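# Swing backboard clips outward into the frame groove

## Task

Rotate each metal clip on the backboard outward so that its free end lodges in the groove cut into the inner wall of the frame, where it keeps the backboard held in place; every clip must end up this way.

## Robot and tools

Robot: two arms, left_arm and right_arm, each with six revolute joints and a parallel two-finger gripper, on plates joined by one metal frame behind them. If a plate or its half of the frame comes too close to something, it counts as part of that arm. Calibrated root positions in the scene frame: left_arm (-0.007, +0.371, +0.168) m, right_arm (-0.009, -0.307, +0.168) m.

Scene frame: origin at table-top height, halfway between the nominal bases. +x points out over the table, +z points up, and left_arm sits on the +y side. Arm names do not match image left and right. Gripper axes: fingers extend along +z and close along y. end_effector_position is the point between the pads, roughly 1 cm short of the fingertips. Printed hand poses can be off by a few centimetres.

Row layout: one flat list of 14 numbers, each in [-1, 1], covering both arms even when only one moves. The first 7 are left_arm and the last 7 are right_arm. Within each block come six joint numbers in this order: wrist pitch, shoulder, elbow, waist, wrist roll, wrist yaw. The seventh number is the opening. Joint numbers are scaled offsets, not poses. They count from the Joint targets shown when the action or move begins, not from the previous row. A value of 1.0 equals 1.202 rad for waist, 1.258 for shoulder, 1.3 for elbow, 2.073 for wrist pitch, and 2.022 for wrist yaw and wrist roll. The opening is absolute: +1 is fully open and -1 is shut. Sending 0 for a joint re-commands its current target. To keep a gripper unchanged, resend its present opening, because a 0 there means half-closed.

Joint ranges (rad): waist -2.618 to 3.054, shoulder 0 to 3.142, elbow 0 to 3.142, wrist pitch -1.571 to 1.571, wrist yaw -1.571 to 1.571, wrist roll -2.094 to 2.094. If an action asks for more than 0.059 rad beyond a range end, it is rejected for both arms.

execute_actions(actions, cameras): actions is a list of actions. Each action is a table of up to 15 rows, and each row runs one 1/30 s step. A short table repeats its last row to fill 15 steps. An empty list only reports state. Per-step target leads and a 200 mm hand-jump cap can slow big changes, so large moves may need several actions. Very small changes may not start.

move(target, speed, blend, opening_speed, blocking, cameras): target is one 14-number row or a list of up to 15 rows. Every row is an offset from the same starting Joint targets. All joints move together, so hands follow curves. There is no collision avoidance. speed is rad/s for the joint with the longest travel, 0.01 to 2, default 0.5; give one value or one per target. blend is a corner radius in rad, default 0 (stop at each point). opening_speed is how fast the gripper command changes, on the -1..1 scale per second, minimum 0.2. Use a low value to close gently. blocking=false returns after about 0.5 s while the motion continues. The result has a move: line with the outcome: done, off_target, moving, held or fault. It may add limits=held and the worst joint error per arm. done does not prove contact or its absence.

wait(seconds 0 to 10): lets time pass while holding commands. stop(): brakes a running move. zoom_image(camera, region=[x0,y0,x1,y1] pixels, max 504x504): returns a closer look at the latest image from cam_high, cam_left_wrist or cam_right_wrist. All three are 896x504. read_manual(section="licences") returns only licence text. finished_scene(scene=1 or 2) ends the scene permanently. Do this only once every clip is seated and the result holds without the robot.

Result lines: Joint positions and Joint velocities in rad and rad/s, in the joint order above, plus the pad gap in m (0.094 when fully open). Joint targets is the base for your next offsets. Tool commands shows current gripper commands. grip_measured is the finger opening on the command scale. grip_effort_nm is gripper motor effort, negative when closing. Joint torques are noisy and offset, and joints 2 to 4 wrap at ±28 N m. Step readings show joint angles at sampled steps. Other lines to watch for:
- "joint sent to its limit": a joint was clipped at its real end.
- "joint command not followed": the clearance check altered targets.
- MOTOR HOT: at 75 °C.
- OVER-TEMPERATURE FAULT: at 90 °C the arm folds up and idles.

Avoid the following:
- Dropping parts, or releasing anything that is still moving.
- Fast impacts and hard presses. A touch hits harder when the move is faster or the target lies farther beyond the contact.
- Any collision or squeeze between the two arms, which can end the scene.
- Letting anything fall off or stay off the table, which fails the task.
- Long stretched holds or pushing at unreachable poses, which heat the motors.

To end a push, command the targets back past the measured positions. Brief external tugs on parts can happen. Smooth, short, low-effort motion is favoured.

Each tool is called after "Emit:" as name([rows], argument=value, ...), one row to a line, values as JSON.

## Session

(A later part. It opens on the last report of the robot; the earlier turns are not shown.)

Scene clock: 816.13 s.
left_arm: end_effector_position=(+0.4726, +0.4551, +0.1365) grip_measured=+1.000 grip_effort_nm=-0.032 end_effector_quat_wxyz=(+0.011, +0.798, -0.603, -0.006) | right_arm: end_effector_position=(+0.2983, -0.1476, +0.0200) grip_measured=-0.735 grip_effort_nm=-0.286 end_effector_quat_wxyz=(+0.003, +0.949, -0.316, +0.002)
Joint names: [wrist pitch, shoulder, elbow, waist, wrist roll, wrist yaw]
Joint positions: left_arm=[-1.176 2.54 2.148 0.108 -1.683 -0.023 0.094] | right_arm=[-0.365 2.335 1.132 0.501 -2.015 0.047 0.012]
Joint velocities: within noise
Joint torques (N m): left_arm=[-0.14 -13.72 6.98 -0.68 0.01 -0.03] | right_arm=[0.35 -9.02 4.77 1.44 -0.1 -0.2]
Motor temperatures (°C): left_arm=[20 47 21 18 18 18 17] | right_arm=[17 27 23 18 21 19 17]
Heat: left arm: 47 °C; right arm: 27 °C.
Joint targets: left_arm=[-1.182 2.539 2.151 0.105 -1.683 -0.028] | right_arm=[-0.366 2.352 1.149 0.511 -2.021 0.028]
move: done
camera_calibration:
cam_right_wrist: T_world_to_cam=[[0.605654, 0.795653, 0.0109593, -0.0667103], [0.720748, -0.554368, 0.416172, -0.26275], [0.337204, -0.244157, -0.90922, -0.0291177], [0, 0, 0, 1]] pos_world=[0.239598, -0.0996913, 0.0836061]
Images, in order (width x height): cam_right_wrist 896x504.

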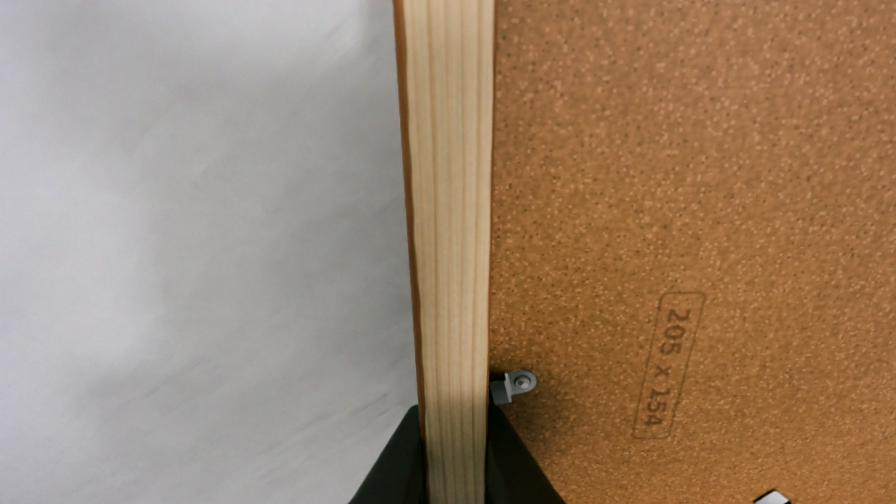

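Emit:
move([
  [0,0,0,0,0,0,1,0,0,0,0,0,0,-0.3],
  [0,0,0,0,0,0,1,0,0,0,0.009,0,-0.003,-0.3],
  [0,0,0,0,0,0,1,0,0,0,0.009,0,-0.003,-0.74],
], speed=0.2, cameras=["cam_right_wrist"])

Emit:
zoom_image(camera="cam_right_wrist", region=[380, 330, 600, 470])

Scene clock: 823.33 s.
left_arm: end_effector_position=(+0.4726, +0.4551, +0.1365) grip_measured=+1.000 grip_effort_nm=-0.022 end_effector_quat_wxyz=(+0.011, +0.798, -0.603, -0.006) | right_arm: end_effector_position=(+0.2976, -0.1403, +0.0203) grip_measured=-0.739 grip_effort_nm=-0.129 end_effector_quat_wxyz=(-0.005, +0.951, -0.309, +0.000)
Joint names: [wrist pitch, shoulder, elbow, waist, wrist roll, wrist yaw]
Joint positions: left_arm=[-1.176 2.54 2.148 0.108 -1.683 -0.023 0.094] | right_arm=[-0.356 2.336 1.133 0.513 -2.018 0.033 0.012]
Joint velocities: within noise
Joint torques (N m): left_arm=[-0.1 -13.91 7.05 -0.61 0.04 -0.04] | right_arm=[0.28 -9.16 4.67 1.33 -0.06 -0.14]
Motor temperatures (°C): left_arm=[20 47 21 18 18 18 17] | right_arm=[17 27 23 18 21 19 17]
Heat: left arm: 47 °C; right arm: 27 °C.
Joint targets: left_arm=[-1.182 2.539 2.151 0.105 -1.683 -0.028] | right_arm=[-0.366 2.352 1.149 0.522 -2.021 0.022]
move: done
camera_calibration:
cam_right_wrist: T_world_to_cam=[[0.594303, 0.803809, 0.0263722, -0.0678407], [0.727527, -0.551302, 0.408375, -0.259703], [0.342795, -0.223512, -0.912433, -0.0256002], [0, 0, 0, 1]] pos_world=[0.238035, -0.094366, 0.0844871]
Images, in order (width x height): cam_right_wrist 896x504.

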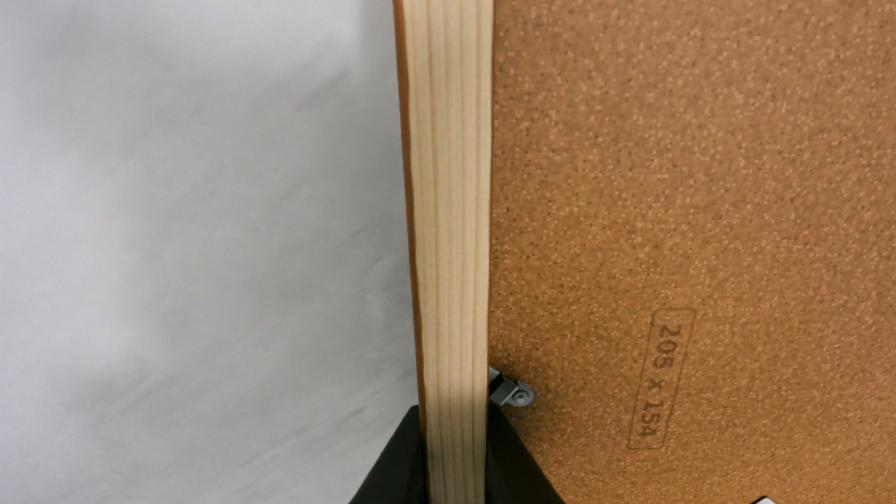

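Scaled by 2.291.

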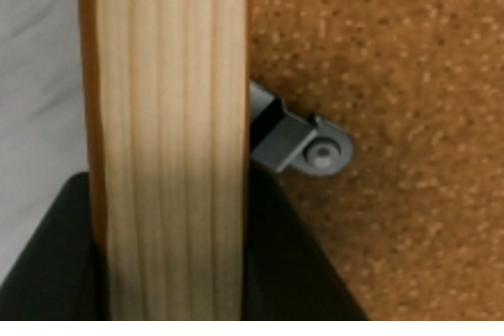

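Emit:
move([
  [0,0,0,0,0,0,1,0,0,0,0,0,0,-0.35],
  [0,0,0,0,0,0,1,-0.0535,-0.1256,0,0,0,0,-0.35],
  [0,0,0,0,0,0,1,-0.0535,-0.1256,-0.0323,0.0458,0.9,0.0099,0],
], speed=[0.3,0.3,1.3], blend=[0,0.03,0], cameras=[])

Emit:
move(target=[0,0,0,0,0,0,1,0,0,0,0,0.688,0,0], speed=1.3, cameras=["cam_right_wrist"])

Scene clock: 844.60 s.
left_arm: end_effector_position=(+0.4726, +0.4551, +0.1365) grip_measured=+1.000 grip_effort_nm=-0.032 end_effector_quat_wxyz=(+0.011, +0.798, -0.603, -0.006) | right_arm: end_effector_position=(+0.2842, -0.1285, +0.0569) grip_measured=-0.002 grip_effort_nm=0.061 end_effector_quat_wxyz=(-0.001, -0.370, +0.929, +0.002)
Joint names: [wrist pitch, shoulder, elbow, waist, wrist roll, wrist yaw]
Joint positions: left_arm=[-1.176 2.54 2.148 0.108 -1.683 -0.023 0.094] | right_arm=[-0.47 2.218 1.118 0.568 -0.208 0.036 0.047]
Joint velocities: within noise
Joint torques (N m): left_arm=[-0.11 -13.79 7.17 -0.68 0.03 -0.03] | right_arm=[0.29 -12.49 3.12 1.4 0.06 0.05]
Motor temperatures (°C): left_arm=[20 47 21 18 18 18 17] | right_arm=[17 27 23 18 21 19 17]
Heat: left arm: 47 °C; right arm: 27 °C.
Joint targets: left_arm=[-1.182 2.539 2.151 0.105 -1.683 -0.028] | right_arm=[-0.477 2.195 1.107 0.577 -0.201 0.042]
move: done
No camera images: "cameras" was empty.

Scene clock: 846.67 s.
left_arm: end_effector_position=(+0.4726, +0.4551, +0.1365) grip_measured=+1.000 grip_effort_nm=-0.022 end_effector_quat_wxyz=(+0.011, +0.798, -0.603, -0.006) | right_arm: end_effector_position=(+0.2842, -0.1285, +0.0569) grip_measured=-0.002 grip_effort_nm=0.061 end_effector_quat_wxyz=(-0.002, +0.310, +0.951, +0.001)
Joint names: [wrist pitch, shoulder, elbow, waist, wrist roll, wrist yaw]
Joint positions: left_arm=[-1.176 2.54 2.148 0.108 -1.683 -0.023 0.094] | right_arm=[-0.47 2.218 1.118 0.568 1.182 0.036 0.047]
Joint velocities: within noise
Joint torques (N m): left_arm=[-0.11 -13.86 7.05 -0.51 0 -0.02] | right_arm=[0.29 -12.45 3.19 1.35 0.04 0.03]
Motor temperatures (°C): left_arm=[20 47 21 18 18 18 17] | right_arm=[17 27 23 18 21 19 17]
Heat: left arm: 47 °C; right arm: 27 °C.
Joint targets: left_arm=[-1.182 2.539 2.151 0.105 -1.683 -0.028] | right_arm=[-0.477 2.195 1.107 0.577 1.190 0.042]
move: done
camera_calibration:
cam_right_wrist: T_world_to_cam=[[-0.596654, -0.802344, 0.0157432, 0.0622729], [-0.726036, 0.548058, 0.415336, 0.295574], [-0.34187, 0.236382, -0.909532, 0.268573], [0, 0, 0, 1]] pos_world=[0.34357, -0.175513, 0.120533]
Images, in order (width x height): cam_right_wrist 896x504.

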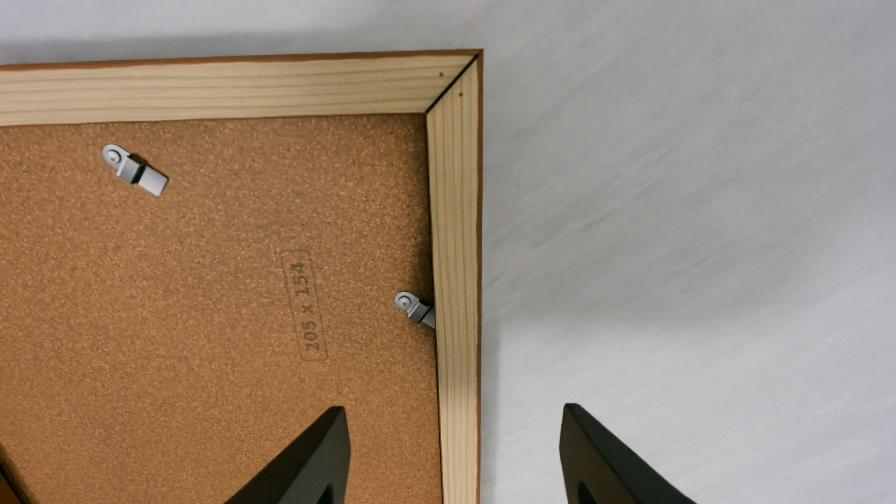

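Emit:
move([
  [0,0,0,0,0,0,1,0.0338,0.0795,-0.0092,-0.0208,-0.0262,0,-0.05],
  [0,0,0,0,0,0,1,0.0579,0.1232,0.0246,-0.0075,-0.0262,0,-0.05],
], speed=[0.3,0.15], cameras=["cam_right_wrist"])

Scene clock: 860.90 s.
left_arm: end_effector_position=(+0.4726, +0.4551, +0.1365) grip_measured=+1.000 grip_effort_nm=-0.027 end_effector_quat_wxyz=(+0.011, +0.798, -0.603, -0.006) | right_arm: end_effector_position=(+0.2821, -0.1312, +0.0203) grip_measured=-0.048 grip_effort_nm=-0.144 end_effector_quat_wxyz=(-0.007, +0.296, +0.955, -0.005)
Joint names: [wrist pitch, shoulder, elbow, waist, wrist roll, wrist yaw]
Joint positions: left_arm=[-1.176 2.54 2.148 0.108 -1.683 -0.023 0.094] | right_arm=[-0.372 2.332 1.12 0.56 1.144 0.036 0.045]
Joint velocities: within noise
Joint torques (N m): left_arm=[-0.11 -13.94 7.01 -0.64 0.04 -0.03] | right_arm=[0.5 -8.92 4.85 1.22 -0.11 0.05]
Motor temperatures (°C): left_arm=[20 47 21 18 18 18 17] | right_arm=[17 27 23 18 21 19 17]
Heat: left arm: 47 °C; right arm: 27 °C.
Joint targets: left_arm=[-1.182 2.539 2.151 0.105 -1.683 -0.028] | right_arm=[-0.357 2.349 1.139 0.568 1.137 0.042]
move: done
camera_calibration:
cam_right_wrist: T_world_to_cam=[[-0.571469, -0.82012, 0.0287386, 0.0498281], [-0.737413, 0.528574, 0.420513, 0.311262], [-0.360062, 0.219118, -0.906831, 0.237985], [0, 0, 0, 1]] pos_world=[0.343693, -0.175807, 0.0834901]
Images, in order (width x height): cam_right_wrist 896x504.

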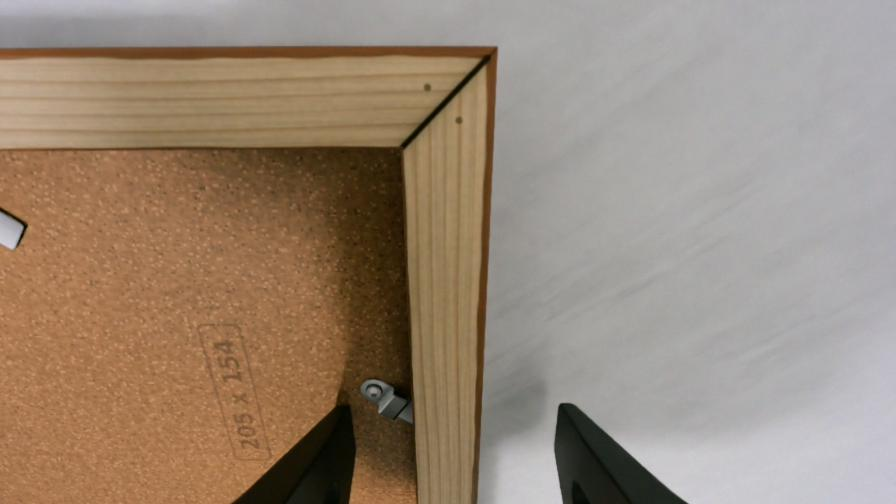

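Emit:
move(target=[0,0,0,0,0,0,1,0,0,0,0,0,0,-0.74], opening_speed=0.5, cameras=["cam_right_wrist"])

Emit:
zoom_image(camera="cam_right_wrist", region=[320, 330, 540, 470])

Scene clock: 866.13 s.
left_arm: end_effector_position=(+0.4726, +0.4551, +0.1365) grip_measured=+1.000 grip_effort_nm=-0.022 end_effector_quat_wxyz=(+0.011, +0.798, -0.603, -0.006) | right_arm: end_effector_position=(+0.2849, -0.1293, +0.0199) grip_measured=-0.735 grip_effort_nm=-0.291 end_effector_quat_wxyz=(-0.003, +0.295, +0.955, +0.001)
Joint names: [wrist pitch, shoulder, elbow, waist, wrist roll, wrist yaw]
Joint positions: left_arm=[-1.176 2.54 2.148 0.108 -1.683 -0.023 0.094] | right_arm=[-0.357 2.333 1.12 0.56 1.143 0.035 0.012]
Joint velocities: within noise
Joint torques (N m): left_arm=[-0.14 -13.9 6.99 -0.64 0.02 -0.04] | right_arm=[0.36 -9.03 4.89 1.22 -0.1 0.05]
Motor temperatures (°C): left_arm=[20 48 21 18 18 18 17] | right_arm=[17 27 23 18 21 19 17]
Heat: left arm: 48 °C; right arm: 27 °C.
Joint targets: left_arm=[-1.182 2.539 2.151 0.105 -1.683 -0.028] | right_arm=[-0.357 2.349 1.139 0.568 1.137 0.041]
move: done
camera_calibration:
cam_right_wrist: T_world_to_cam=[[-0.571239, -0.82063, 0.0158897, 0.0531221], [-0.742474, 0.524893, 0.416197, 0.313572], [-0.349884, 0.22595, -0.909135, 0.236253], [0, 0, 0, 1]] pos_world=[0.345825, -0.174379, 0.0834338]
Images, in order (width x height): cam_right_wrist 896x504.

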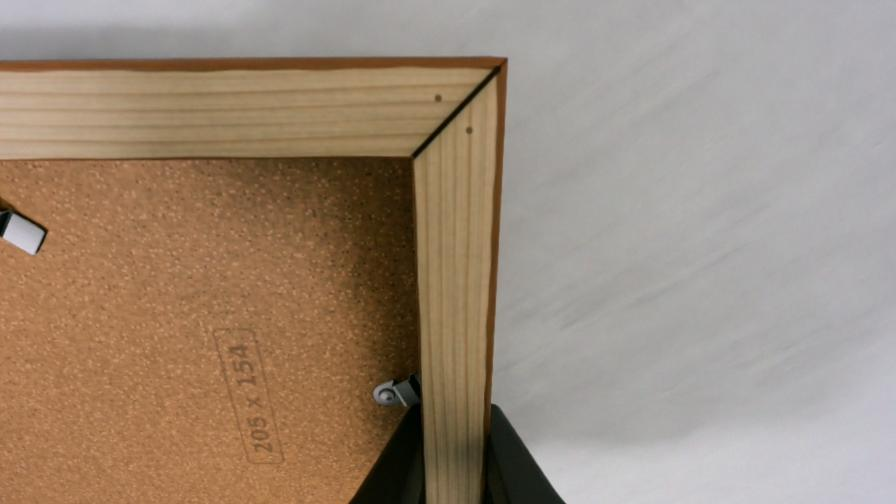

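Scaled by 2.291.

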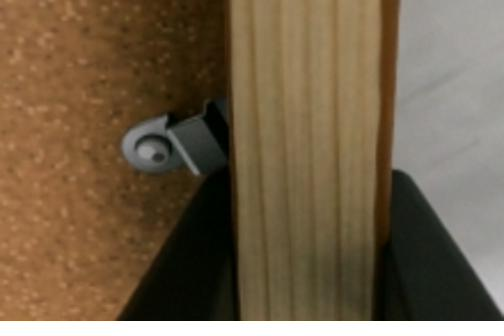

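Emit:
move([
  [0,0,0,0,0,0,1,0,0,0,0,0,0,-0.35],
  [0,0,0,0,0,0,1,-0.0434,-0.0715,0,0,0,0,-0.35],
  [0,0,0,0,0,0,1,-0.04,-0.031,0.0046,-0.0632,-0.0292,0,-0.05],
  [0,0,0,0,0,0,1,-0.015,0.0155,0.0381,-0.0458,-0.0292,0,-0.05],
], speed=[0.3,0.3,0.3,0.15], blend=[0,0.01,0,0], cameras=["cam_right_wrist"])

Emit:
zoom_image(camera="cam_right_wrist", region=[320, 380, 540, 504])

Scene clock: 897.20 s.
left_arm: end_effector_position=(+0.4726, +0.4551, +0.1365) grip_measured=+1.000 grip_effort_nm=-0.022 end_effector_quat_wxyz=(+0.011, +0.798, -0.603, -0.006) | right_arm: end_effector_position=(+0.2993, -0.1425, +0.0205) grip_measured=-0.052 grip_effort_nm=0.061 end_effector_quat_wxyz=(-0.010, +0.294, +0.956, -0.003)
Joint names: [wrist pitch, shoulder, elbow, waist, wrist roll, wrist yaw]
Joint positions: left_arm=[-1.176 2.54 2.148 0.108 -1.683 -0.023 0.094] | right_arm=[-0.404 2.35 1.169 0.504 1.085 0.031 0.045]
Joint velocities: within noise
Joint torques (N m): left_arm=[-0.1 -13.94 7.1 -0.68 0.06 -0.02] | right_arm=[0.49 -9.16 5 1.32 -0.1 0.09]
Motor temperatures (°C): left_arm=[20 48 21 18 18 18 17] | right_arm=[17 28 22 18 21 19 17]
Heat: left arm: 48 °C; right arm: 28 °C.
Joint targets: left_arm=[-1.182 2.539 2.151 0.105 -1.683 -0.028] | right_arm=[-0.389 2.369 1.188 0.513 1.078 0.041]
move: done
camera_calibration:
cam_right_wrist: T_world_to_cam=[[-0.568208, -0.82239, 0.0285529, 0.0490259], [-0.737249, 0.524182, 0.42626, 0.329088], [-0.365519, 0.221154, -0.90415, 0.248733], [0, 0, 0, 1]] pos_world=[0.361393, -0.187192, 0.0832154]
Images, in order (width x height): cam_right_wrist 896x504.

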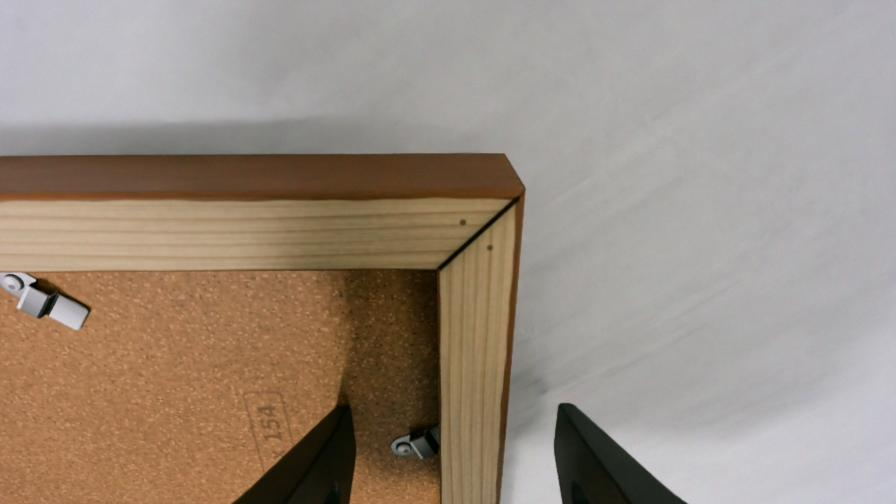

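Scaled by 2.291.

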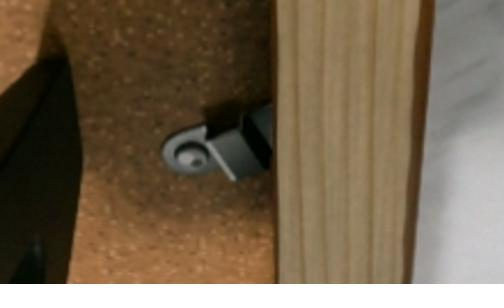

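Emit:
move([
  [0,0,0,0,0,0,1,-0.0145,-0.0437,-0.0446,-0.0233,-0.0049,0,-0.05],
  [0,0,0,0,0,0,1,0.0053,-0.0056,-0.0138,-0.0079,-0.0049,0,-0.05],
], speed=[0.2,0.15], cameras=["cam_right_wrist"])

Emit:
zoom_image(camera="cam_right_wrist", region=[320, 380, 540, 504])

Scene clock: 909.27 s.
left_arm: end_effector_position=(+0.4726, +0.4551, +0.1365) grip_measured=+1.000 grip_effort_nm=-0.032 end_effector_quat_wxyz=(+0.011, +0.798, -0.603, -0.006) | right_arm: end_effector_position=(+0.2950, -0.1487, +0.0205) grip_measured=-0.052 grip_effort_nm=0.061 end_effector_quat_wxyz=(-0.014, +0.294, +0.956, -0.007)
Joint names: [wrist pitch, shoulder, elbow, waist, wrist roll, wrist yaw]
Joint positions: left_arm=[-1.176 2.54 2.148 0.108 -1.683 -0.023 0.094] | right_arm=[-0.402 2.341 1.148 0.494 1.075 0.031 0.045]
Joint velocities: within noise
Joint torques (N m): left_arm=[-0.11 -13.87 7.02 -0.66 0.02 -0.03] | right_arm=[0.58 -8.77 5.19 1.36 -0.11 0.08]
Motor temperatures (°C): left_arm=[20 48 21 18 18 18 17] | right_arm=[17 28 23 18 21 19 17]
Heat: left arm: 48 °C; right arm: 28 °C.
Joint targets: left_arm=[-1.182 2.539 2.151 0.105 -1.683 -0.028] | right_arm=[-0.377 2.362 1.170 0.503 1.068 0.041]
move: done
camera_calibration:
cam_right_wrist: T_world_to_cam=[[-0.567892, -0.822248, 0.0375083, 0.0412831], [-0.733343, 0.526131, 0.430573, 0.32818], [-0.373772, 0.217013, -0.901776, 0.25031], [0, 0, 0, 1]] pos_world=[0.357672, -0.193041, 0.0828694]
Images, in order (width x height): cam_right_wrist 896x504.

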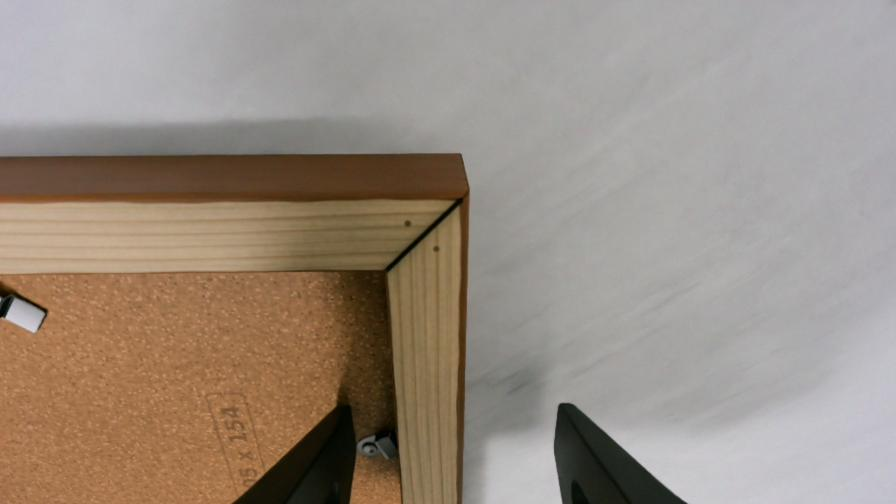

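Scaled by 2.291.

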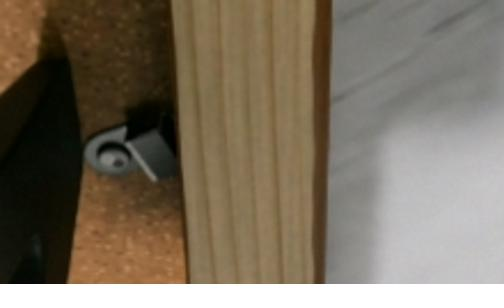

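Emit:
move([
  [0,0,0,0,0,0,1,0.0178,-0.0437,0,0,0,0,-0.05],
  [0,0,0,0,0,0,1,-0.0019,-0.004,0,-0.0058,0.0025,-0.004,-0.05],
], speed=[0.2,0.15], cameras=["cam_right_wrist"])

Emit:
zoom_image(camera="cam_right_wrist", region=[320, 380, 540, 504])

Scene clock: 930.67 s.
left_arm: end_effector_position=(+0.4726, +0.4551, +0.1365) grip_measured=+1.000 grip_effort_nm=-0.032 end_effector_quat_wxyz=(+0.011, +0.798, -0.603, -0.006) | right_arm: end_effector_position=(+0.3019, -0.1451, +0.0200) grip_measured=-0.052 grip_effort_nm=0.056 end_effector_quat_wxyz=(-0.002, +0.294, +0.956, +0.004)
Joint names: [wrist pitch, shoulder, elbow, waist, wrist roll, wrist yaw]
Joint positions: left_arm=[-1.176 2.54 2.148 0.108 -1.683 -0.023 0.094] | right_arm=[-0.37 2.342 1.148 0.494 1.075 0.031 0.045]
Joint velocities: within noise
Joint torques (N m): left_arm=[-0.09 -13.86 7.08 -0.7 0.04 -0.03] | right_arm=[0.26 -9.39 5.22 0.65 -0.05 0]
Motor temperatures (°C): left_arm=[20 48 21 18 18 18 17] | right_arm=[17 26 23 18 21 19 17]
Heat: left arm: 48 °C; right arm: 26 °C.
Joint targets: left_arm=[-1.182 2.539 2.151 0.105 -1.683 -0.028] | right_arm=[-0.381 2.357 1.170 0.496 1.073 0.033]
move: done
camera_calibration:
cam_right_wrist: T_world_to_cam=[[-0.569256, -0.8221, 0.00990926, 0.0491353], [-0.744669, 0.520673, 0.417574, 0.334438], [-0.348448, 0.230328, -0.908589, 0.246086], [0, 0, 0, 1]] pos_world=[0.362765, -0.190419, 0.0834516]
Images, in order (width x height): cam_right_wrist 896x504.

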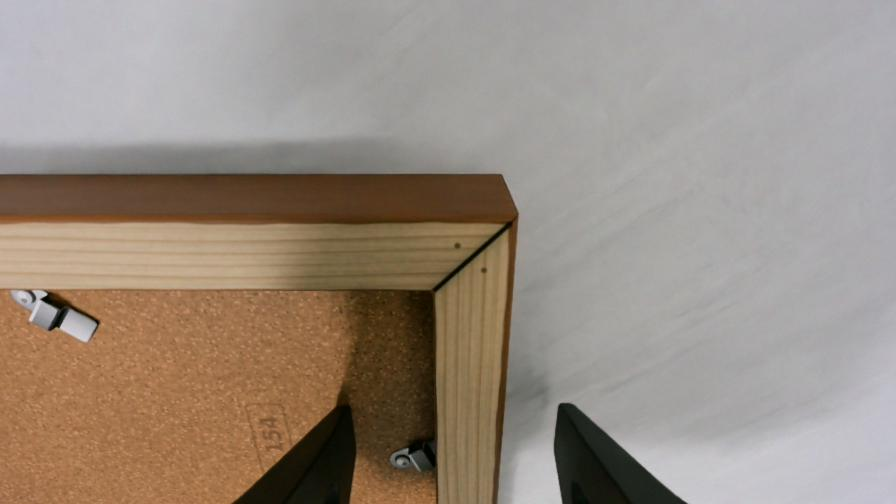

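Scaled by 2.291.

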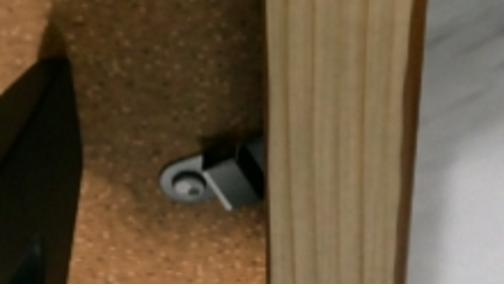

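Emit:
move(target=[0,0,0,0,0,0,1,0,0,0,0,0,0,-0.74], opening_speed=0.5, cameras=["cam_right_wrist"])

Emit:
zoom_image(camera="cam_right_wrist", region=[320, 380, 540, 504])

Scene clock: 935.47 s.
left_arm: end_effector_position=(+0.4726, +0.4551, +0.1365) grip_measured=+1.000 grip_effort_nm=-0.027 end_effector_quat_wxyz=(+0.011, +0.798, -0.603, -0.006) | right_arm: end_effector_position=(+0.3013, -0.1456, +0.0201) grip_measured=-0.736 grip_effort_nm=-0.281 end_effector_quat_wxyz=(-0.004, +0.294, +0.956, +0.002)
Joint names: [wrist pitch, shoulder, elbow, waist, wrist roll, wrist yaw]
Joint positions: left_arm=[-1.176 2.54 2.148 0.108 -1.683 -0.023 0.094] | right_arm=[-0.375 2.342 1.15 0.494 1.075 0.031 0.012]
Joint velocities: within noise
Joint torques (N m): left_arm=[-0.13 -13.75 7.09 -0.69 0.04 -0.04] | right_arm=[0.3 -9.39 5.08 0.64 -0.05 -0.01]
Motor temperatures (°C): left_arm=[20 48 21 18 18 18 17] | right_arm=[17 27 23 18 21 19 17]
Heat: left arm: 48 °C; right arm: 27 °C.
Joint targets: left_arm=[-1.182 2.539 2.151 0.105 -1.683 -0.028] | right_arm=[-0.381 2.357 1.170 0.496 1.073 0.033]
move: done
camera_calibration:
cam_right_wrist: T_world_to_cam=[[-0.569393, -0.821947, 0.0139734, 0.0484015], [-0.743145, 0.521922, 0.418728, 0.3339], [-0.351465, 0.228036, -0.908004, 0.246638], [0, 0, 0, 1]] pos_world=[0.36238, -0.190729, 0.0834585]
Images, in order (width x height): cam_right_wrist 896x504.

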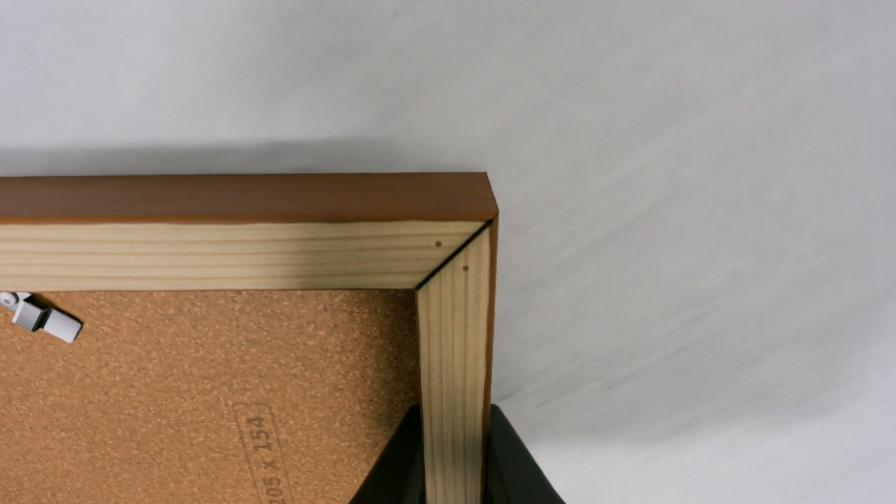

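Scaled by 2.291.

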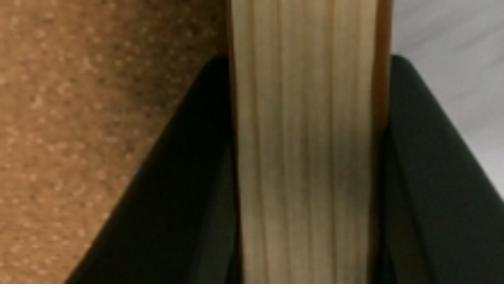

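Emit:
move([
  [0,0,0,0,0,0,1,0,0,0,0,0,0,-0.35],
  [0,0,0,0,0,0,1,-0.0434,-0.0715,0,0,0,0,-0.35],
], speed=[0.3,0.3], cameras=["cam_right_wrist"])

Emit:
zoom_image(camera="cam_right_wrist", region=[320, 300, 540, 470])

Scene clock: 940.67 s.
left_arm: end_effector_position=(+0.4726, +0.4551, +0.1365) grip_measured=+1.000 grip_effort_nm=-0.022 end_effector_quat_wxyz=(+0.011, +0.798, -0.603, -0.006) | right_arm: end_effector_position=(+0.2943, -0.1500, +0.0367) grip_measured=-0.352 grip_effort_nm=0.056 end_effector_quat_wxyz=(-0.016, +0.294, +0.956, -0.010)
Joint names: [wrist pitch, shoulder, elbow, waist, wrist roll, wrist yaw]
Joint positions: left_arm=[-1.176 2.54 2.148 0.108 -1.683 -0.023 0.094] | right_arm=[-0.46 2.293 1.15 0.494 1.075 0.032 0.03]
Joint velocities: within noise
Joint torques (N m): left_arm=[-0.1 -13.93 6.94 -0.55 0.02 -0.01] | right_arm=[0.19 -13.01 5.24 0.66 -0.06 0]
Motor temperatures (°C): left_arm=[20 48 21 18 18 18 17] | right_arm=[17 27 23 18 21 19 17]
Heat: left arm: 48 °C; right arm: 27 °C.
Joint targets: left_arm=[-1.182 2.539 2.151 0.105 -1.683 -0.028] | right_arm=[-0.471 2.267 1.170 0.496 1.073 0.033]
move: done
camera_calibration:
cam_right_wrist: T_world_to_cam=[[-0.567328, -0.822256, 0.0451036, 0.0387627], [-0.730689, 0.527897, 0.432919, 0.320801], [-0.37978, 0.212651, -0.900304, 0.265969], [0, 0, 0, 1]] pos_world=[0.357407, -0.194036, 0.0988236]
Images, in order (width x height): cam_right_wrist 896x504.

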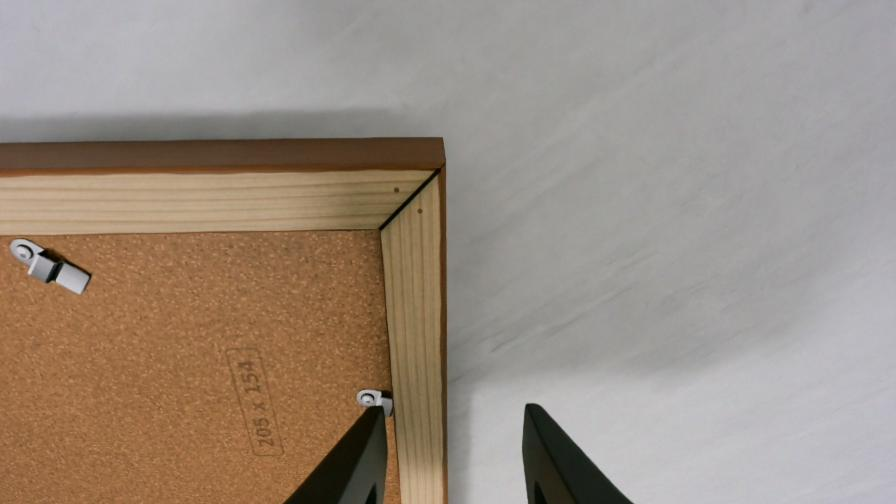

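Scaled by 2.291.

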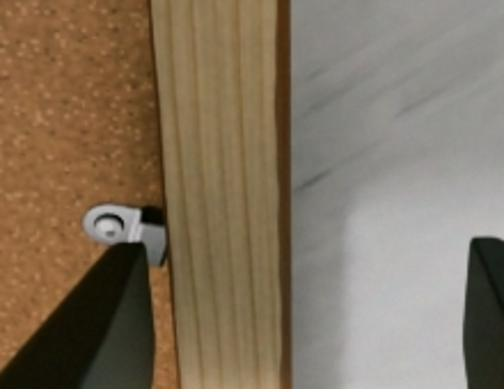

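Emit:
move([
  [0,0,0,0,0,0,1,-0.0434,-0.0715,0,0,0,0.0045,-0.3],
  [0,0,0,0,0,0,1,-0.1264,0.1566,0.3523,0,-0.6098,0.0045,0.08],
], speed=[0.4,0.7], cameras=["cam_right_wrist"])

Scene clock: 967.10 s.
left_arm: end_effector_position=(+0.4726, +0.4551, +0.1365) grip_measured=+1.000 grip_effort_nm=-0.037 end_effector_quat_wxyz=(+0.011, +0.798, -0.603, -0.006) | right_arm: end_effector_position=(+0.3712, -0.1114, +0.0596) grip_measured=+0.078 grip_effort_nm=0.056 end_effector_quat_wxyz=(-0.006, -0.310, +0.951, +0.003)
Joint names: [wrist pitch, shoulder, elbow, waist, wrist roll, wrist yaw]
Joint positions: left_arm=[-1.176 2.54 2.148 0.108 -1.683 -0.023 0.094] | right_arm=[-0.726 2.451 1.6 0.494 -0.153 0.033 0.051]
Joint velocities: within noise
Joint torques (N m): left_arm=[-0.13 -13.86 7.15 -0.69 -0.02 0] | right_arm=[0.27 -11.62 6.75 0.7 -0.11 0.09]
Motor temperatures (°C): left_arm=[20 49 21 18 18 18 17] | right_arm=[17 31 23 18 21 19 17]
Heat: left arm: 49 °C; right arm: 31 °C.
Joint targets: left_arm=[-1.182 2.539 2.151 0.105 -1.683 -0.028] | right_arm=[-0.734 2.464 1.628 0.496 -0.160 0.042]
move: done
camera_calibration:
cam_right_wrist: T_world_to_cam=[[0.582711, -0.812646, 0.0073384, -0.310485], [-0.739134, -0.526202, 0.420468, 0.233128], [-0.33783, -0.250436, -0.907278, 0.240825], [0, 0, 0, 1]] pos_world=[0.434594, -0.0693309, 0.12275]
Images, in order (width x height): cam_right_wrist 896x504.

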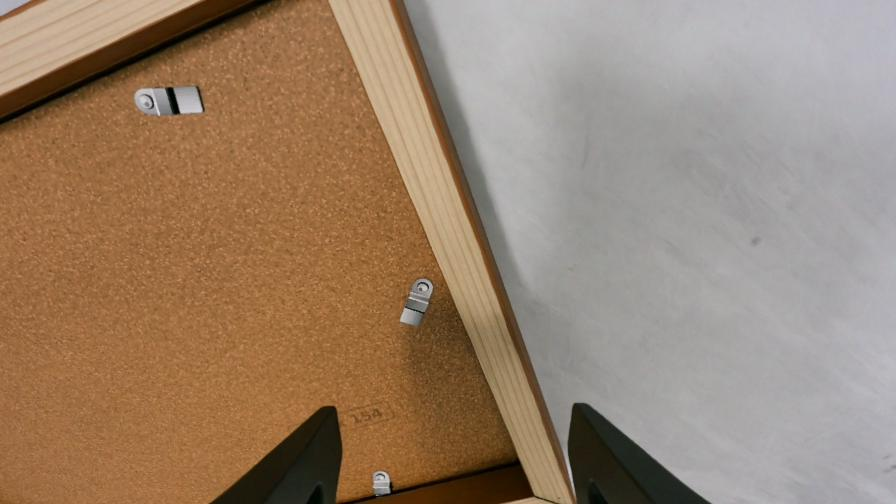

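Emit:
move([
  [0,0,0,0,0,0,1,0.0309,0.0326,-0.0038,-0.0258,0.0292,0,0.08],
  [0,0,0,0,0,0,1,0.0531,0.0743,-0.0038,-0.0083,0.0292,-0.001,0.08],
], speed=[0.3,0.15], cameras=["cam_right_wrist"])

Emit:
zoom_image(camera="cam_right_wrist", region=[300, 320, 600, 504])

Scene clock: 983.50 s.
left_arm: end_effector_position=(+0.4726, +0.4551, +0.1365) grip_measured=+1.000 grip_effort_nm=-0.017 end_effector_quat_wxyz=(+0.011, +0.798, -0.603, -0.006) | right_arm: end_effector_position=(+0.3745, -0.1174, +0.0219) grip_measured=+0.078 grip_effort_nm=0.061 end_effector_quat_wxyz=(-0.007, -0.280, +0.960, +0.001)
Joint names: [wrist pitch, shoulder, elbow, waist, wrist roll, wrist yaw]
Joint positions: left_arm=[-1.176 2.54 2.148 0.108 -1.683 -0.023 0.094] | right_arm=[-0.637 2.543 1.602 0.476 -0.108 0.035 0.051]
Joint velocities: within noise
Joint torques (N m): left_arm=[-0.13 -13.93 7.12 -0.68 0.03 -0.03] | right_arm=[0.48 -11.73 6.04 1.54 0.03 0.05]
Motor temperatures (°C): left_arm=[20 49 21 18 18 18 17] | right_arm=[17 31 24 18 21 19 17]
Heat: left arm: 49 °C; right arm: 31 °C.
Joint targets: left_arm=[-1.182 2.539 2.151 0.105 -1.683 -0.028] | right_arm=[-0.623 2.557 1.624 0.486 -0.101 0.041]
move: done
camera_calibration:
cam_right_wrist: T_world_to_cam=[[0.530187, -0.847817, 0.0104101, -0.301532], [-0.770838, -0.476861, 0.42239, 0.265886], [-0.353145, -0.23197, -0.906354, 0.214154], [0, 0, 0, 1]] pos_world=[0.440451, -0.0791756, 0.0849308]
Images, in order (width x height): cam_right_wrist 896x504.

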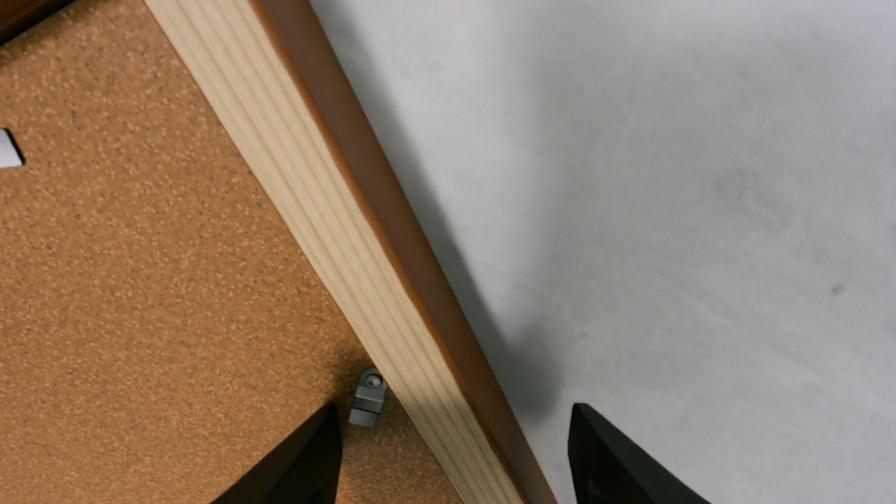

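Scaled by 1.680.

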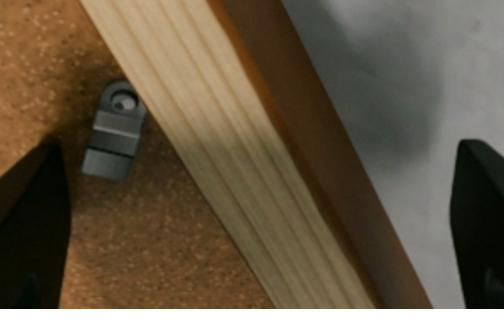

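Emit:
move([
  [0,0,0,0,0,0,1,0,0,0,0.0092,0,0,0.08],
], speed=0.15, cameras=["cam_right_wrist"])

Scene clock: 1030.20 s.
left_arm: end_effector_position=(+0.4726, +0.4551, +0.1365) grip_measured=+1.000 grip_effort_nm=-0.027 end_effector_quat_wxyz=(+0.011, +0.798, -0.603, -0.006) | right_arm: end_effector_position=(+0.3725, -0.1120, +0.0221) grip_measured=+0.078 grip_effort_nm=0.071 end_effector_quat_wxyz=(-0.005, -0.286, +0.958, +0.001)
Joint names: [wrist pitch, shoulder, elbow, waist, wrist roll, wrist yaw]
Joint positions: left_arm=[-1.176 2.54 2.148 0.108 -1.683 -0.023 0.094] | right_arm=[-0.634 2.543 1.602 0.489 -0.108 0.035 0.051]
Joint velocities: within noise
Joint torques (N m): left_arm=[-0.11 -14 7.04 -0.59 0.03 -0.04] | right_arm=[0.46 -11.67 6 1.26 0.03 0.05]
Motor temperatures (°C): left_arm=[20 50 21 18 18 18 17] | right_arm=[17 27 24 18 21 19 17]
Heat: left arm: 50 °C; right arm: 27 °C.
Joint targets: left_arm=[-1.182 2.539 2.151 0.105 -1.683 -0.028] | right_arm=[-0.623 2.557 1.624 0.497 -0.101 0.041]
move: done
camera_calibration:
cam_right_wrist: T_world_to_cam=[[0.541348, -0.840732, 0.0106174, -0.299261], [-0.765493, -0.4876, 0.419841, 0.263691], [-0.347797, -0.235408, -0.907535, 0.212549], [0, 0, 0, 1]] pos_world=[0.437782, -0.0729866, 0.0853645]
Images, in order (width x height): cam_right_wrist 896x504.

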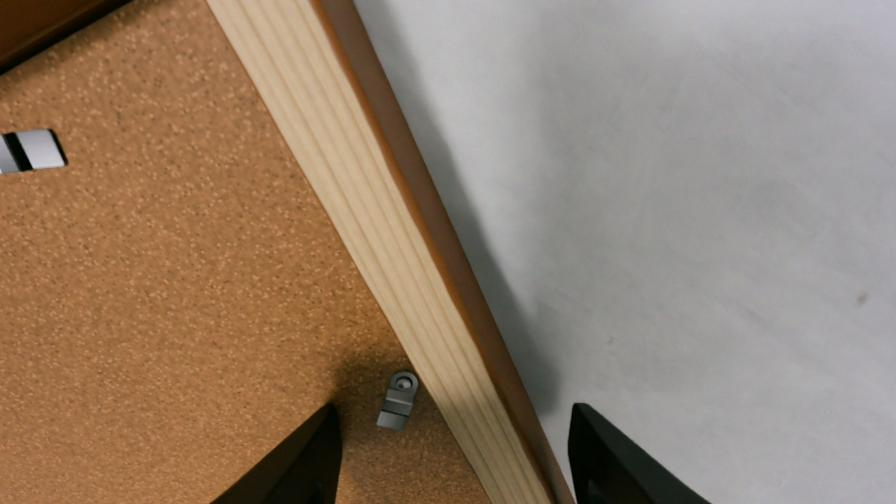

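Emit:
move([
  [0,0,0,0,0,0,1,-0.004,0,0,-0.006,-0.003,-0.003,-0.15],
  [0,0,0,0,0,0,1,-0.004,0,0,-0.006,-0.003,-0.003,-0.27],
], opening_speed=0.3, cameras=["cam_right_wrist"])

Emit:
zoom_image(camera="cam_right_wrist", region=[300, 320, 620, 500])

Scene clock: 1038.63 s.
left_arm: end_effector_position=(+0.4726, +0.4551, +0.1365) grip_measured=+1.000 grip_effort_nm=-0.027 end_effector_quat_wxyz=(+0.011, +0.798, -0.603, -0.006) | right_arm: end_effector_position=(+0.3733, -0.1133, +0.0221) grip_measured=-0.267 grip_effort_nm=-0.208 end_effector_quat_wxyz=(-0.004, -0.286, +0.958, -0.003)
Joint names: [wrist pitch, shoulder, elbow, waist, wrist roll, wrist yaw]
Joint positions: left_arm=[-1.176 2.54 2.148 0.108 -1.683 -0.023 0.094] | right_arm=[-0.634 2.543 1.602 0.489 -0.108 0.044 0.034]
Joint velocities: within noise
Joint torques (N m): left_arm=[-0.12 -13.74 6.99 -0.72 0.04 -0.04] | right_arm=[0.37 -11.73 6.04 0.59 -0.03 -0.12]
Motor temperatures (°C): left_arm=[20 50 21 18 18 18 17] | right_arm=[17 27 24 18 21 19 17]
Heat: left arm: 50 °C; right arm: 27 °C.
Joint targets: left_arm=[-1.182 2.539 2.151 0.105 -1.683 -0.028] | right_arm=[-0.632 2.557 1.624 0.490 -0.107 0.034]
move: done
camera_calibration:
cam_right_wrist: T_world_to_cam=[[0.541342, -0.840579, 0.0193846, -0.301001], [-0.76728, -0.484445, 0.420232, 0.264659], [-0.343847, -0.242362, -0.90721, 0.210238], [0, 0, 0, 1]] pos_world=[0.438302, -0.0738481, 0.0853463]
Images, in order (width x height): cam_right_wrist 896x504.

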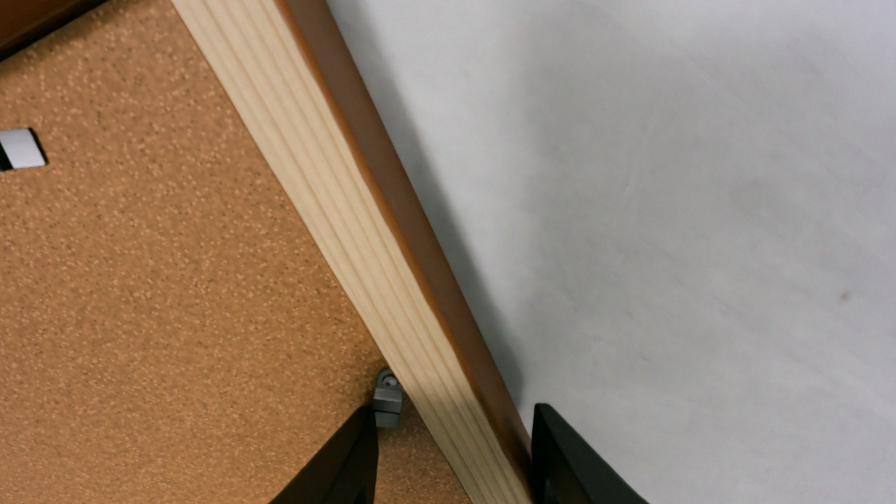

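Scaled by 1.575.

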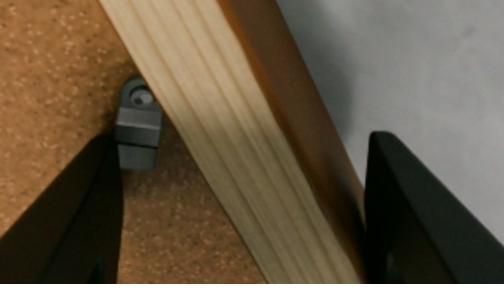

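Emit:
move([
  [0,0,0,0,0,0,1,0,0,0,0,0,0.002,-0.38],
  [0,0,0,0,0,0,1,0,0,0,0,0,0.002,-0.46],
], opening_speed=0.3, cameras=["cam_right_wrist"])

Emit:
zoom_image(camera="cam_right_wrist", region=[300, 320, 620, 500])

Scene clock: 1043.23 s.
left_arm: end_effector_position=(+0.4726, +0.4551, +0.1365) grip_measured=+1.000 grip_effort_nm=-0.042 end_effector_quat_wxyz=(+0.011, +0.798, -0.603, -0.006) | right_arm: end_effector_position=(+0.3730, -0.1141, +0.0221) grip_measured=-0.457 grip_effort_nm=-0.203 end_effector_quat_wxyz=(-0.005, -0.290, +0.957, -0.005)
Joint names: [wrist pitch, shoulder, elbow, waist, wrist roll, wrist yaw]
Joint positions: left_arm=[-1.176 2.54 2.148 0.108 -1.683 -0.023 0.094] | right_arm=[-0.636 2.543 1.602 0.489 -0.115 0.047 0.026]
Joint velocities: within noise
Joint torques (N m): left_arm=[-0.14 -13.83 7.06 -0.65 0.03 -0.03] | right_arm=[0.39 -11.7 5.98 0.65 0.06 -0.1]
Motor temperatures (°C): left_arm=[20 50 21 18 18 18 17] | right_arm=[17 27 24 18 21 19 17]
Heat: left arm: 50 °C; right arm: 27 °C.
Joint targets: left_arm=[-1.182 2.539 2.151 0.105 -1.683 -0.028] | right_arm=[-0.631 2.557 1.624 0.490 -0.107 0.038]
move: done
camera_calibration:
cam_right_wrist: T_world_to_cam=[[0.547857, -0.83628, 0.0220968, -0.303485], [-0.763202, -0.488816, 0.422589, 0.262025], [-0.342602, -0.248383, -0.906052, 0.208801], [0, 0, 0, 1]] pos_world=[0.43778, -0.0738542, 0.0851613]
Images, in order (width x height): cam_right_wrist 896x504.

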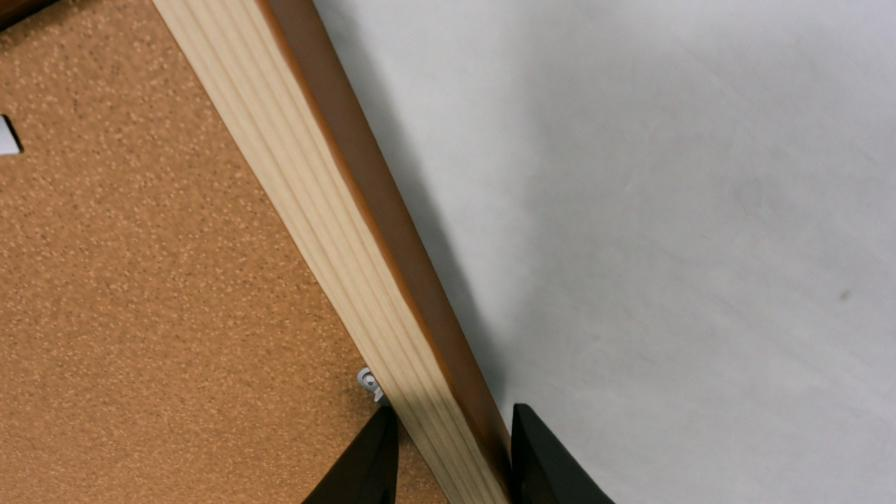

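Scaled by 1.575.

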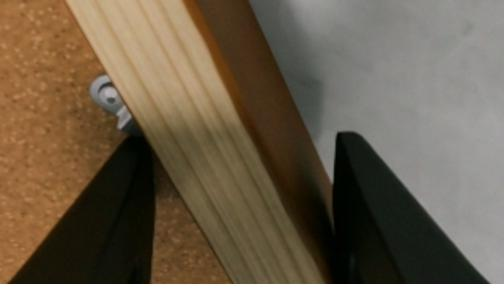

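Emit:
move([
  [0,0,0,0,0,0,1,-0.0015,0,0,0,-0.003,0.003,-0.56],
], opening_speed=0.3, cameras=["cam_right_wrist"])

Emit:
zoom_image(camera="cam_right_wrist", region=[320, 330, 480, 420])

Scene clock: 1047.33 s.
left_arm: end_effector_position=(+0.4726, +0.4551, +0.1365) grip_measured=+1.000 grip_effort_nm=-0.027 end_effector_quat_wxyz=(+0.011, +0.798, -0.603, -0.006) | right_arm: end_effector_position=(+0.3735, -0.1150, +0.0221) grip_measured=-0.557 grip_effort_nm=-0.183 end_effector_quat_wxyz=(-0.005, -0.290, +0.957, -0.008)
Joint names: [wrist pitch, shoulder, elbow, waist, wrist roll, wrist yaw]
Joint positions: left_arm=[-1.176 2.54 2.148 0.108 -1.683 -0.023 0.094] | right_arm=[-0.636 2.543 1.602 0.489 -0.115 0.053 0.021]
Joint velocities: within noise
Joint torques (N m): left_arm=[-0.11 -13.91 7.08 -0.79 0 -0.04] | right_arm=[0.35 -11.71 5.97 0.64 0 -0.1]
Motor temperatures (°C): left_arm=[20 50 21 18 18 18 17] | right_arm=[17 27 24 18 21 19 17]
Heat: left arm: 50 °C; right arm: 27 °C.
Joint targets: left_arm=[-1.182 2.539 2.151 0.105 -1.683 -0.028] | right_arm=[-0.635 2.557 1.624 0.490 -0.113 0.044]
move: done
camera_calibration:
cam_right_wrist: T_world_to_cam=[[0.547847, -0.836104, 0.0281631, -0.304677], [-0.764342, -0.486574, 0.423116, 0.262597], [-0.340066, -0.253329, -0.905638, 0.207215], [0, 0, 0, 1]] pos_world=[0.438097, -0.0744755, 0.085133]
Images, in order (width x height): cam_right_wrist 896x504.

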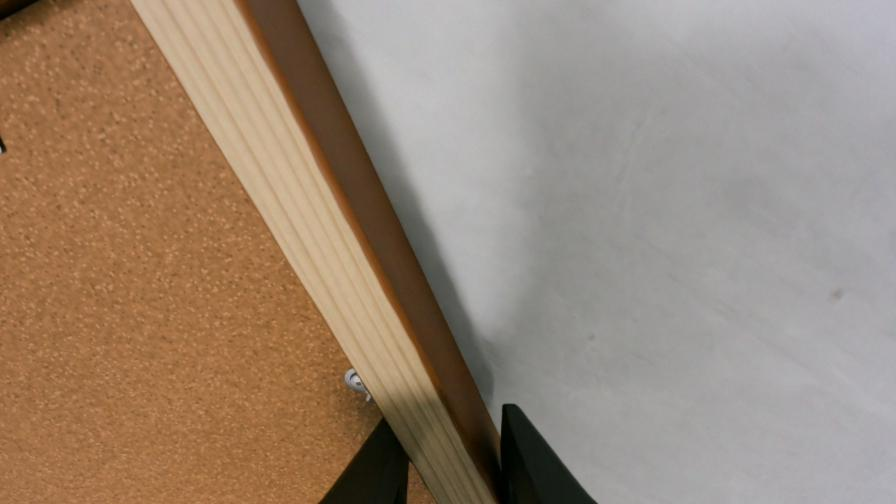

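Scaled by 3.150.

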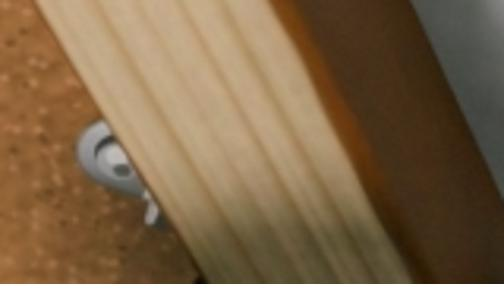

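Emit:
move([
  [0,0,0,0,0,0,1,0,0,0,0,0,0,-0.3],
  [0,0,0,0,0,0,1,-0.0434,-0.0715,0,0,0,0,-0.3],
], opening_speed=0.6, speed=0.25, cameras=["cam_right_wrist"])

Emit:
zoom_image(camera="cam_right_wrist", region=[280, 280, 540, 440])

Scene clock: 1055.27 s.
left_arm: end_effector_position=(+0.4726, +0.4551, +0.1365) grip_measured=+1.000 grip_effort_nm=-0.022 end_effector_quat_wxyz=(+0.011, +0.798, -0.603, -0.006) | right_arm: end_effector_position=(+0.3663, -0.1196, +0.0406) grip_measured=-0.302 grip_effort_nm=0.061 end_effector_quat_wxyz=(-0.022, -0.291, +0.957, -0.011)
Joint names: [wrist pitch, shoulder, elbow, waist, wrist roll, wrist yaw]
Joint positions: left_arm=[-1.176 2.54 2.148 0.108 -1.683 -0.023 0.094] | right_arm=[-0.716 2.498 1.602 0.489 -0.115 0.054 0.033]
Joint velocities: within noise
Joint torques (N m): left_arm=[-0.1 -13.91 6.9 -0.73 0.03 -0.03] | right_arm=[0.19 -15.86 6.06 0.66 -0.01 -0.11]
Motor temperatures (°C): left_arm=[20 50 21 18 18 18 17] | right_arm=[17 28 24 18 21 19 17]
Heat: left arm: 50 °C; right arm: 28 °C.
Joint targets: left_arm=[-1.182 2.539 2.151 0.105 -1.683 -0.028] | right_arm=[-0.725 2.467 1.624 0.490 -0.113 0.045]
move: done
camera_calibration:
cam_right_wrist: T_world_to_cam=[[0.549861, -0.834891, 0.0246921, -0.305529], [-0.749874, -0.480416, 0.45485, 0.241208], [-0.367888, -0.26862, -0.890226, 0.228041], [0, 0, 0, 1]] pos_world=[0.432768, -0.0779467, 0.100839]
Images, in order (width x height): cam_right_wrist 896x504.

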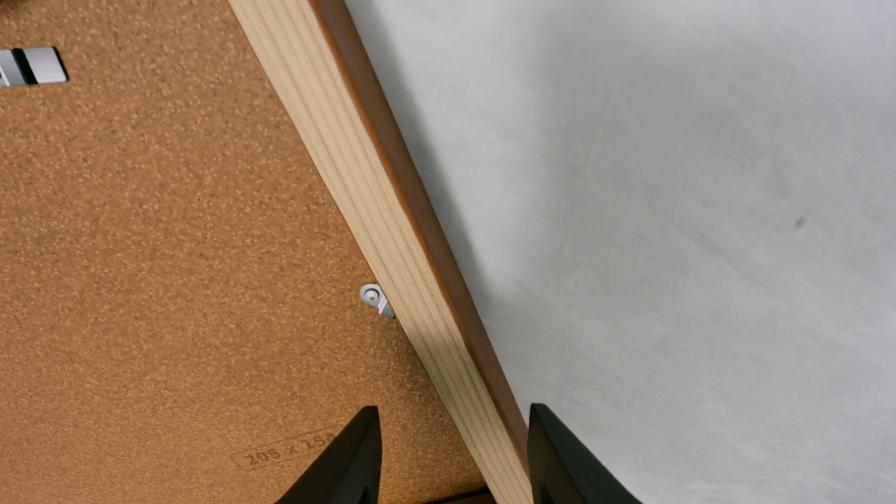

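Scaled by 1.938.

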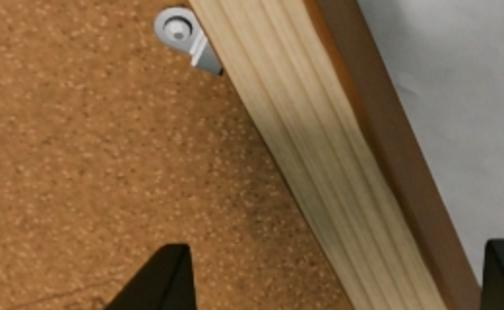

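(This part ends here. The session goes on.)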